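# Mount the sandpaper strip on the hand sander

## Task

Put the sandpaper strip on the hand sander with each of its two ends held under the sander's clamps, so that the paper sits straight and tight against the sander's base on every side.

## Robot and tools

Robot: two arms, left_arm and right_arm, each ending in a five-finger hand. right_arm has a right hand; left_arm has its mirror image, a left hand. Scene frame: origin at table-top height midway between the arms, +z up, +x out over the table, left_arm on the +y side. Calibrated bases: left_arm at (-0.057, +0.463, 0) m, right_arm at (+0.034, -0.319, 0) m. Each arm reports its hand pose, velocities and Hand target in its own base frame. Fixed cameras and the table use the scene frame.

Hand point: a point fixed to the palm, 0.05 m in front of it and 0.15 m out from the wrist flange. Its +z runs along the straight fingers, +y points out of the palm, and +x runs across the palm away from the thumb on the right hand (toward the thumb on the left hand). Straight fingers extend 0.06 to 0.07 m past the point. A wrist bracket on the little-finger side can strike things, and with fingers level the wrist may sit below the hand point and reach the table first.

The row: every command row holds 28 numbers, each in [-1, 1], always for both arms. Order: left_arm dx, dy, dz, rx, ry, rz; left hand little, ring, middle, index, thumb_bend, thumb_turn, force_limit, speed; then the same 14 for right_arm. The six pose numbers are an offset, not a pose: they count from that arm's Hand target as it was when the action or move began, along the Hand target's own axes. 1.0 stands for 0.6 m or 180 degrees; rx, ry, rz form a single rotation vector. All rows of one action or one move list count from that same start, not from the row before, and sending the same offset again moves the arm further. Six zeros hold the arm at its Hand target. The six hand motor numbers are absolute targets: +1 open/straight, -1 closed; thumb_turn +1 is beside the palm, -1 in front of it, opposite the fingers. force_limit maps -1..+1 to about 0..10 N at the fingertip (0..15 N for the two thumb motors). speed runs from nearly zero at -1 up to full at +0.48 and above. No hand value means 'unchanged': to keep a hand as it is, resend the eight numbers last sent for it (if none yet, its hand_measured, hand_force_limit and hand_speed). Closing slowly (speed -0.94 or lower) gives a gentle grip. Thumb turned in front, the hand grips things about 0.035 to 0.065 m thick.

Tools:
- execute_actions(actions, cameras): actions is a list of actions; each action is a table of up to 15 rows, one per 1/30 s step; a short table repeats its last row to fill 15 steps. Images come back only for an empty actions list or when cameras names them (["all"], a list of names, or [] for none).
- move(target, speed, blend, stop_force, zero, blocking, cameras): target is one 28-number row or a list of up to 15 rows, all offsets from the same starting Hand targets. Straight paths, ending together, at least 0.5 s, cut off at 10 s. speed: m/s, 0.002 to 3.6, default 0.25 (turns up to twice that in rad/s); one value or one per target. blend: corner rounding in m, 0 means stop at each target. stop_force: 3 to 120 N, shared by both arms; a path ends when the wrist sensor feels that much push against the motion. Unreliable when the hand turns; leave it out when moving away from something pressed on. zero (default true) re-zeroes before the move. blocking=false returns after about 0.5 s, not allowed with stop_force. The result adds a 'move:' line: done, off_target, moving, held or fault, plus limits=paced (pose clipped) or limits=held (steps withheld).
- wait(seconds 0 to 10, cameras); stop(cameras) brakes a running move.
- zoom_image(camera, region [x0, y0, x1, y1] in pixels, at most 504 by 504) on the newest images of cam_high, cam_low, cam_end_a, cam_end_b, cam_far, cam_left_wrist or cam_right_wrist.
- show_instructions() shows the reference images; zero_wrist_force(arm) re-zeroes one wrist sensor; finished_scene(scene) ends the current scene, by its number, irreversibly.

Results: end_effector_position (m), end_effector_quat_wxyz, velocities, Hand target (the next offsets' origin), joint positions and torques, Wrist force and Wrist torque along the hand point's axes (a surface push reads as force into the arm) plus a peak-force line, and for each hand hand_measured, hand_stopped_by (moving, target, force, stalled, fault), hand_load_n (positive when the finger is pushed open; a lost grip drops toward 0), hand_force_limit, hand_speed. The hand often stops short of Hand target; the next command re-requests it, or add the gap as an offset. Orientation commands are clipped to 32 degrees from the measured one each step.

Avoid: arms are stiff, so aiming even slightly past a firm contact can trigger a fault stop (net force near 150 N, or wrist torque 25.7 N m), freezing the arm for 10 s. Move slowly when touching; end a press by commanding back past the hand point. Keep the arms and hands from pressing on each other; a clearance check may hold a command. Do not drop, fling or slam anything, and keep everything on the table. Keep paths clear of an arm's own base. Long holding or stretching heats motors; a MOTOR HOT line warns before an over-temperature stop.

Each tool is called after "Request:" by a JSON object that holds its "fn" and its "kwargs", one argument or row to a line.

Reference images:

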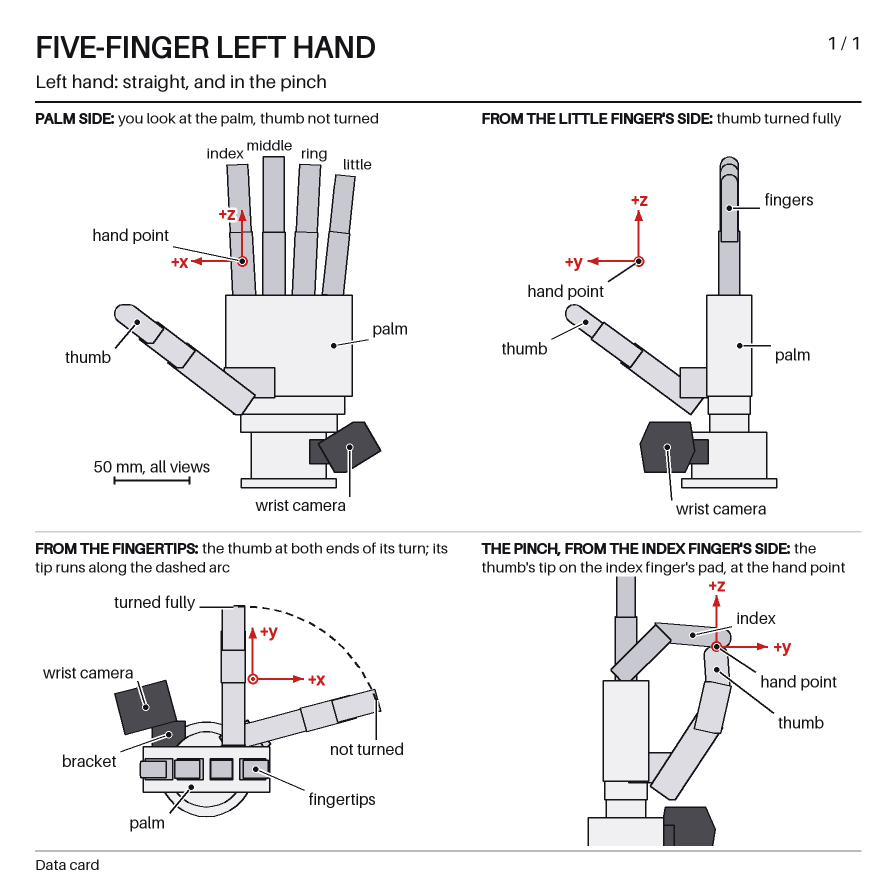

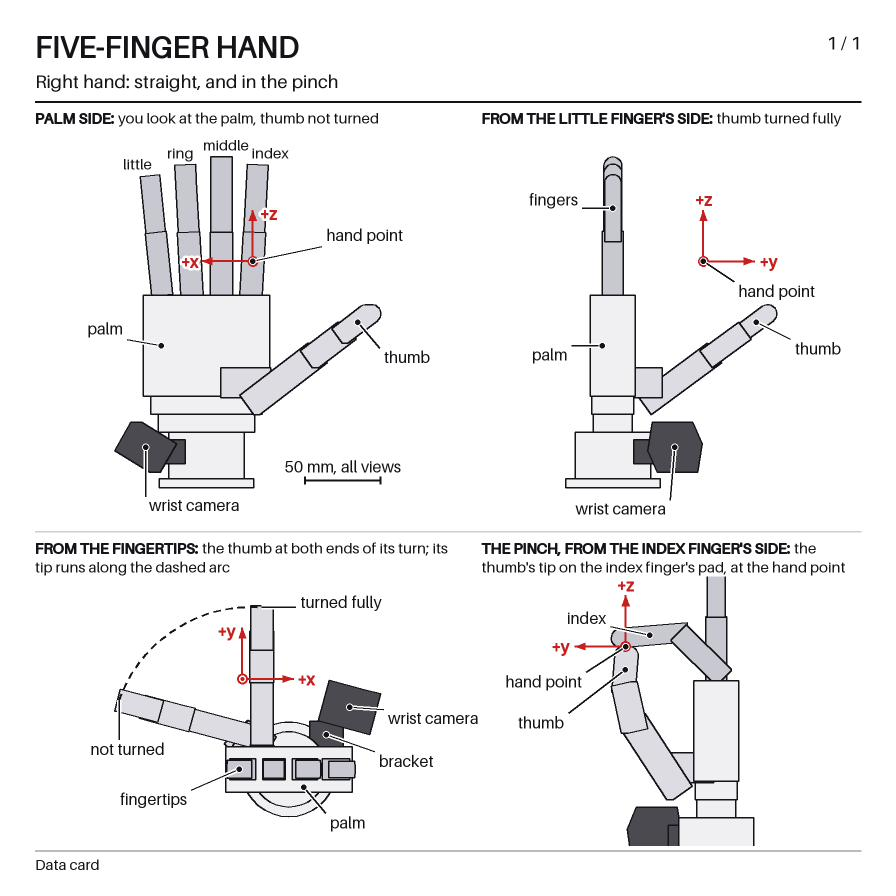

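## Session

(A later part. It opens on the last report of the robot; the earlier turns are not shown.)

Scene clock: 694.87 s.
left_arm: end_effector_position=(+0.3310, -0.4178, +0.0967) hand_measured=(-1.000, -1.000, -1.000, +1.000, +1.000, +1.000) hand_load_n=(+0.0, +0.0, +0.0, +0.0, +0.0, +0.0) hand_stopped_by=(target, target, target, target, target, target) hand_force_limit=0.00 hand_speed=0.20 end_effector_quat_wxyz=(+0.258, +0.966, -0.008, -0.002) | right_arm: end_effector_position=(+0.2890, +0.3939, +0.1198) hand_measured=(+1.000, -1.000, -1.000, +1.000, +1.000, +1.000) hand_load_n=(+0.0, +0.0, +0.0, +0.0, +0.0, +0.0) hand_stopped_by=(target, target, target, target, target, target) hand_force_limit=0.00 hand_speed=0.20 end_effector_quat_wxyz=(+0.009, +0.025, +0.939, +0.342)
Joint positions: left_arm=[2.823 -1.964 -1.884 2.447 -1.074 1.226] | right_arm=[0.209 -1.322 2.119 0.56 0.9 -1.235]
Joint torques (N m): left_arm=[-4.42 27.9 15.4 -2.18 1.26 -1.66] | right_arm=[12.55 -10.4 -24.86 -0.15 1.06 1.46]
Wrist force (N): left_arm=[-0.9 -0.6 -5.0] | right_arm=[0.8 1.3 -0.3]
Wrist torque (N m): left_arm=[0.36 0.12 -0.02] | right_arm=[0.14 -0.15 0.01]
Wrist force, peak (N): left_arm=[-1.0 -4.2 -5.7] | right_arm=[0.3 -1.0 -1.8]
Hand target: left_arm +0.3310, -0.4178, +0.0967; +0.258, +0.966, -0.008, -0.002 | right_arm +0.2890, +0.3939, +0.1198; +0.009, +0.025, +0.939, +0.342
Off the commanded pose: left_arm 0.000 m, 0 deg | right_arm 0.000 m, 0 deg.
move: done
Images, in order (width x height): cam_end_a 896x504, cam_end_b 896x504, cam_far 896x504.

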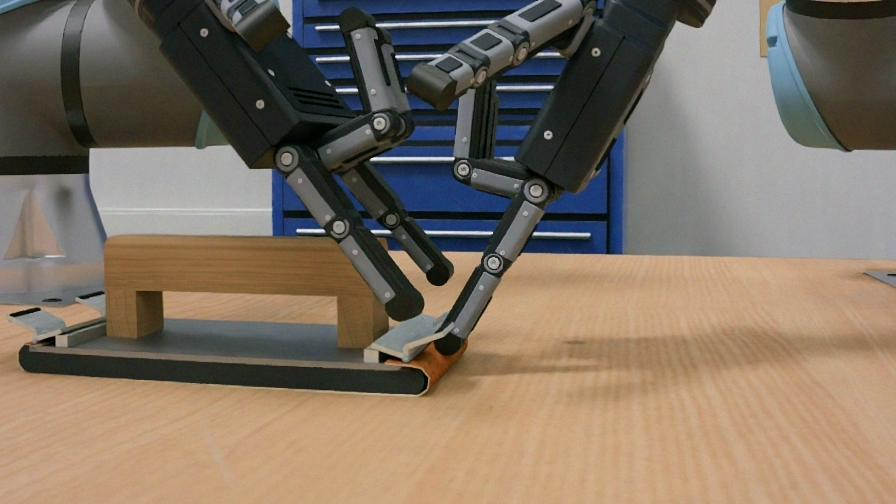

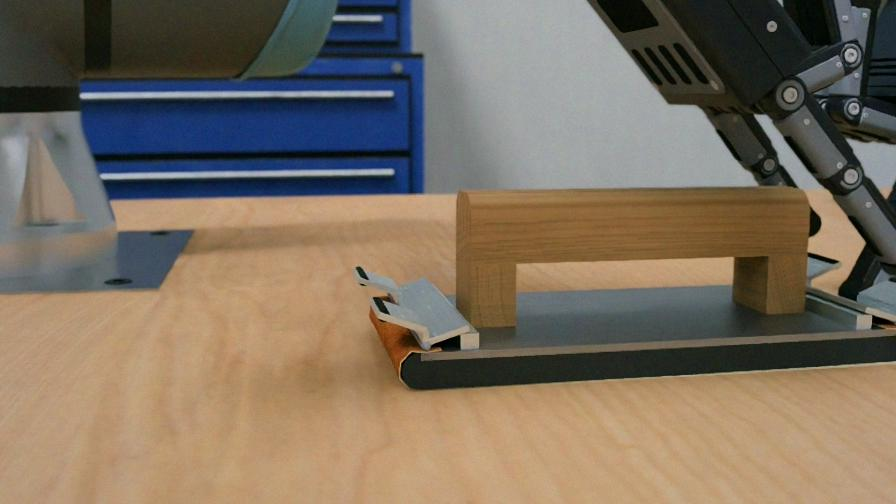

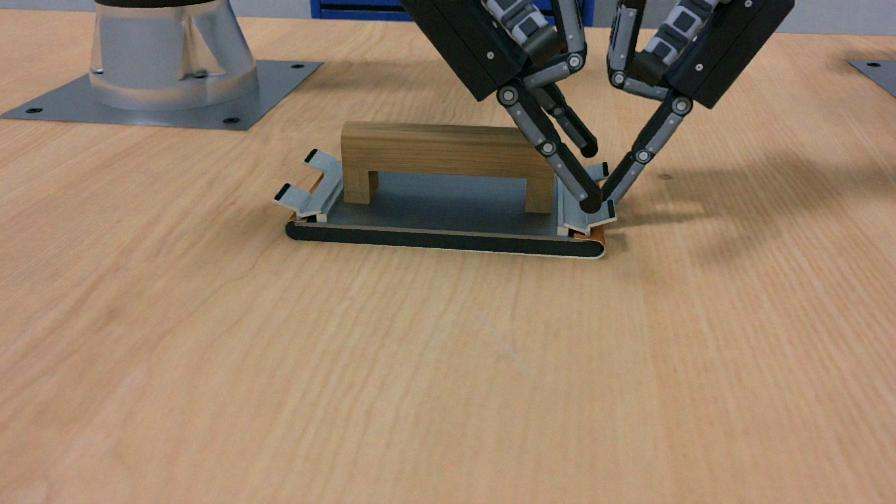

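Request:
{"fn": "move", "kwargs": {
  "target": [
    [0,0,0,0,0,0,-1,-1,-1,1,1,1,0,0.2,0,0,-0.0083,0,0,0,1,-1,-1,1,1,1,0,0.2],
    [0,0,0,0,0,0,-1,-1,-1,1,1,1,0,0.2,0,0,-0.15,0,0,0,1,-1,-1,1,1,1,0,0.2]
  ],
  "speed": [0.03,0.12],
  "blend": 0.0025,
  "cameras": ["cam_end_a"]
}}

Request:
{"fn": "move", "kwargs": {
  "target": [
    [0,0,-0.033,0,0,0,-1,-1,-1,1,1,1,0,0.2,0,0,0,0,0,0,1,-1,-1,1,1,1,0,0.2],
    [0,0,-0.2,0,0,0,-1,-1,-1,1,1,1,0,0.2,0,0,-0.1,0,0,0,1,-1,-1,1,1,1,0,0.2]
  ],
  "speed": [0.03,0.12],
  "blend": 0.008,
  "cameras": ["cam_end_a","cam_far","cam_end_b","cam_high"]
}}

Request:
{"fn": "zoom_image", "kwargs": {
  "camera": "cam_end_a",
  "region": [300, 200, 520, 420]
}}

Request:
{"fn": "zoom_image", "kwargs": {
  "camera": "cam_far",
  "region": [260, 100, 640, 280]
}}

Request:
{"fn": "zoom_image", "kwargs": {
  "camera": "cam_end_b",
  "region": [340, 210, 540, 410]
}}

Request:
{"fn": "zoom_image", "kwargs": {
  "camera": "cam_high",
  "region": [310, 180, 430, 270]
}}

Scene clock: 708.87 s.
left_arm: end_effector_position=(+0.3310, -0.4178, +0.0967) hand_measured=(-1.000, -1.000, -1.000, +1.000, +1.000, +1.000) hand_load_n=(+0.5, +0.0, +0.0, +0.0, +0.0, +0.0) hand_stopped_by=(target, target, target, target, target, target) hand_force_limit=0.00 hand_speed=0.20 end_effector_quat_wxyz=(+0.258, +0.966, -0.008, -0.002) | right_arm: end_effector_position=(+0.2860, +0.3362, +0.1886) hand_measured=(+1.000, -1.000, -1.000, +1.000, +1.000, +1.000) hand_load_n=(+0.0, +0.0, +0.0, +0.0, +0.0, +0.0) hand_stopped_by=(target, target, target, target, target, target) hand_force_limit=0.00 hand_speed=0.20 end_effector_quat_wxyz=(+0.009, +0.025, +0.939, +0.342)
Joint positions: left_arm=[2.823 -1.964 -1.884 2.447 -1.074 1.226] | right_arm=[-0.009 -1.492 2.154 0.873 0.873 -1.515]
Joint torques (N m): left_arm=[1.65 26.2 3.61 -3.35 1.7 -1.6] | right_arm=[-12.58 -28.1 -2.51 5.02 -2.83 -1.1]
Wrist force (N): left_arm=[-0.7 -0.7 -4.7] | right_arm=[0.4 0.8 -0.3]
Wrist torque (N m): left_arm=[0.35 0.11 -0.01] | right_arm=[0.15 -0.05 0.09]
Wrist force, peak (N): left_arm=[-0.9 -0.7 -5.2] | right_arm=[0.6 1.8 0.0]
Hand target: left_arm +0.3310, -0.4178, +0.0967; +0.258, +0.966, -0.008, -0.002 | right_arm +0.2860, +0.3361, +0.1887; +0.009, +0.025, +0.939, +0.342
Off the commanded pose: left_arm 0.000 m, 0 deg | right_arm 0.000 m, 0 deg.
move: done
Images, in order (width x height): cam_end_a 896x504.

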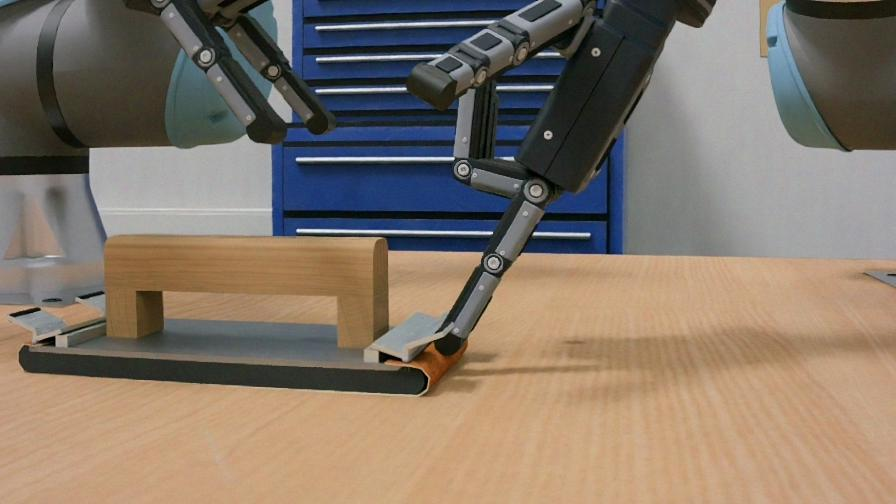

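Scene clock: 711.03 s.
left_arm: end_effector_position=(+0.3320, -0.3579, +0.2006) hand_measured=(-1.000, -1.000, -1.000, +1.000, +1.000, +1.000) hand_load_n=(+0.5, +0.0, +0.0, +0.0, +0.0, +0.0) hand_stopped_by=(target, target, target, target, target, target) hand_force_limit=0.00 hand_speed=0.20 end_effector_quat_wxyz=(+0.258, +0.966, -0.008, -0.002) | right_arm: end_effector_position=(+0.2840, +0.2976, +0.2346) hand_measured=(+1.000, -1.000, -1.000, +1.000, +1.000, +1.000) hand_load_n=(+0.0, +0.0, +0.0, +0.0, +0.0, +0.0) hand_stopped_by=(target, target, target, target, target, target) hand_force_limit=0.00 hand_speed=0.20 end_effector_quat_wxyz=(+0.009, +0.025, +0.939, +0.342)
Joint positions: left_arm=[2.993 -1.762 -1.87 2.138 -1.053 1.418] | right_arm=[-0.175 -1.593 2.158 1.108 0.878 -1.731]
Joint torques (N m): left_arm=[9.36 26.91 24.78 -4.12 1.81 1.45] | right_arm=[-12.54 -26.07 -4.11 5.28 1 -1.08]
Wrist force (N): left_arm=[-0.5 -0.3 0.3] | right_arm=[0.8 1.1 -0.3]
Wrist torque (N m): left_arm=[0.01 0.10 -0.10] | right_arm=[0.20 -0.10 0.11]
Wrist force, peak (N): left_arm=[-0.7 -0.4 -4.9] | right_arm=[1.2 1.3 -0.4]
Hand target: left_arm +0.3320, -0.3579, +0.2007; +0.258, +0.966, -0.008, -0.002 | right_arm +0.2840, +0.2976, +0.2346; +0.009, +0.025, +0.939, +0.342
Off the commanded pose: left_arm 0.000 m, 0 deg | right_arm 0.000 m, 0 deg.
move: done
Images, in order (width x height): cam_high 896x504, cam_end_a 896x504, cam_end_b 896x504, cam_far 896x504.

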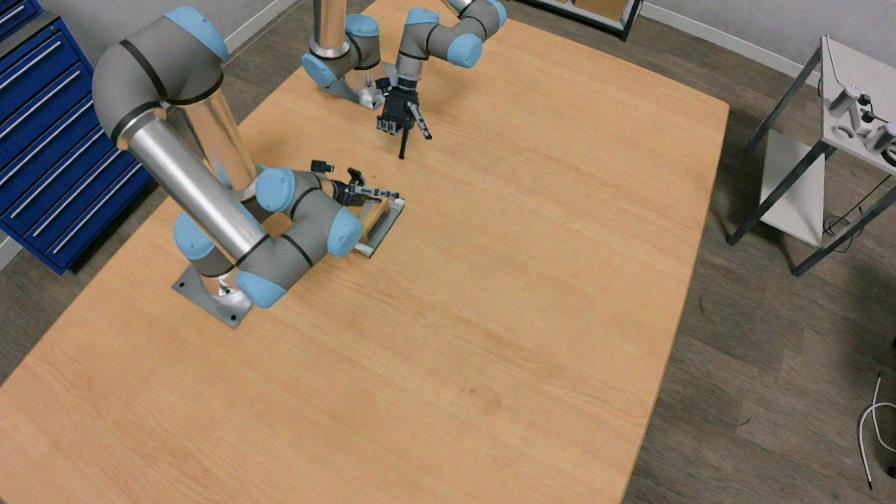

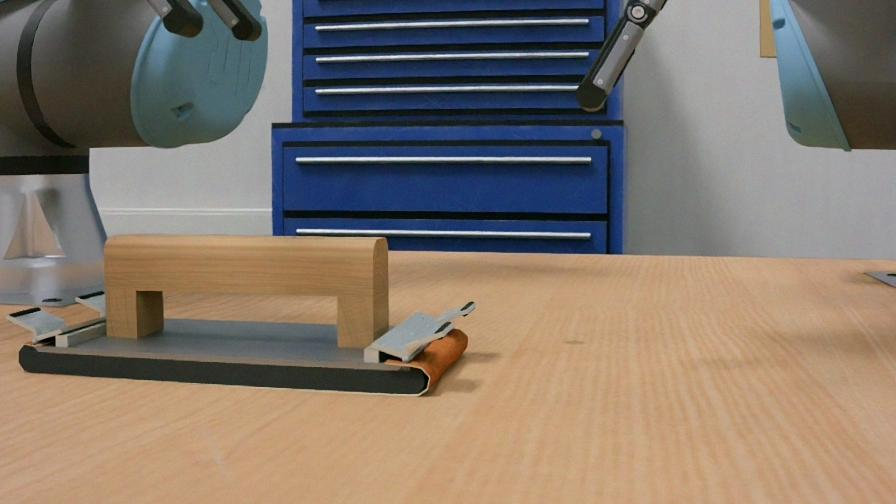

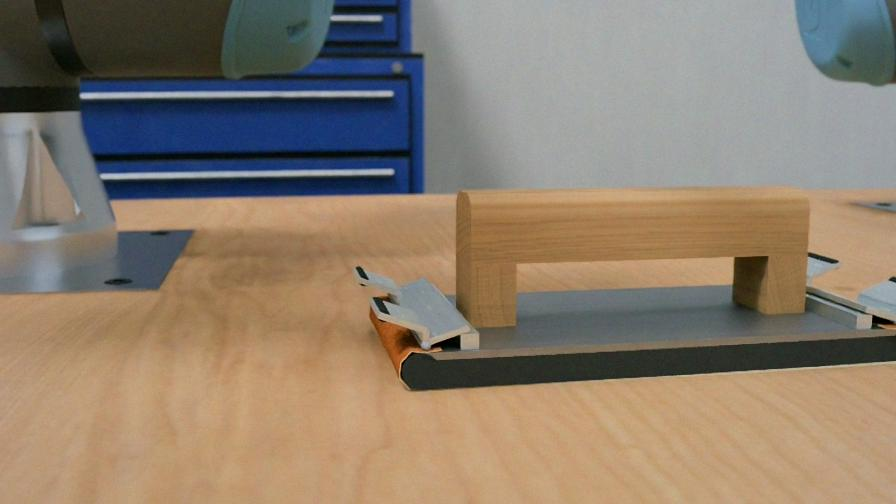

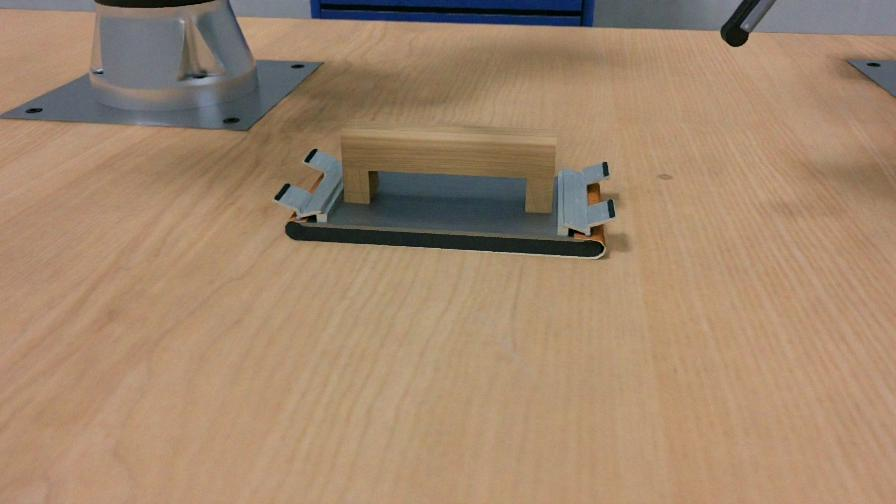

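Scaled by 2.291 from the camera's 896x504 image, which has a finer 1280x720 frame.

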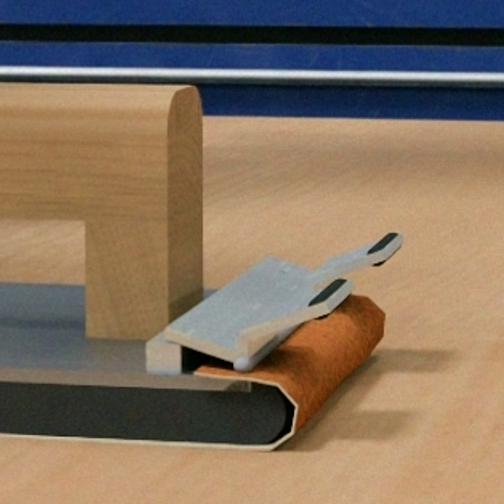

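Scaled by 1.326 from the camera's 896x504 image, which has a finer 1280x720 frame.

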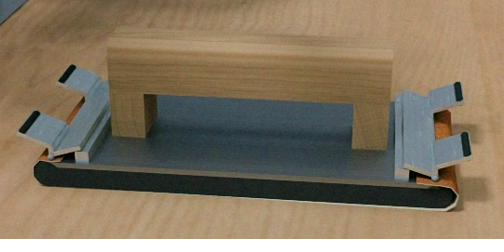

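Scaled by 2.520 from the camera's 896x504 image, which has a finer 1280x720 frame.

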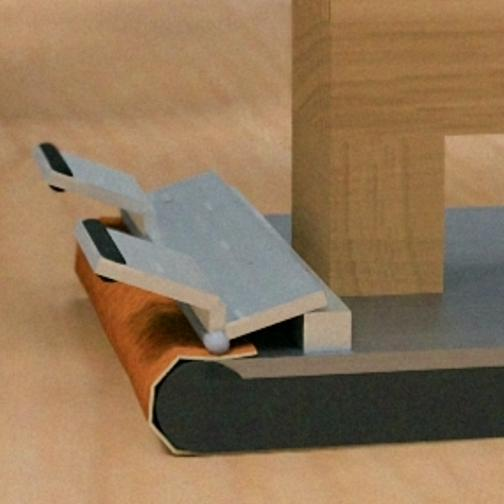

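Scaled by 4.200 from the camera's 896x504 image, which has a finer 1280x720 frame.

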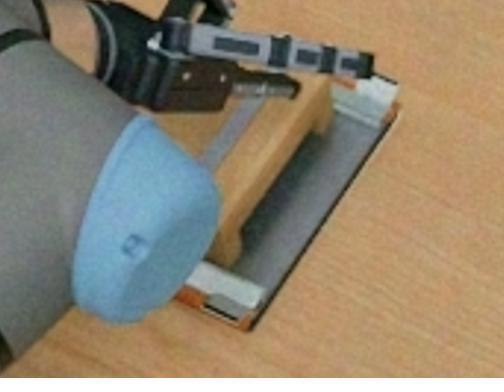

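Request:
{"fn": "finished_scene", "kwargs": {
  "scene": 2
}}

The scene is finished: the task was done.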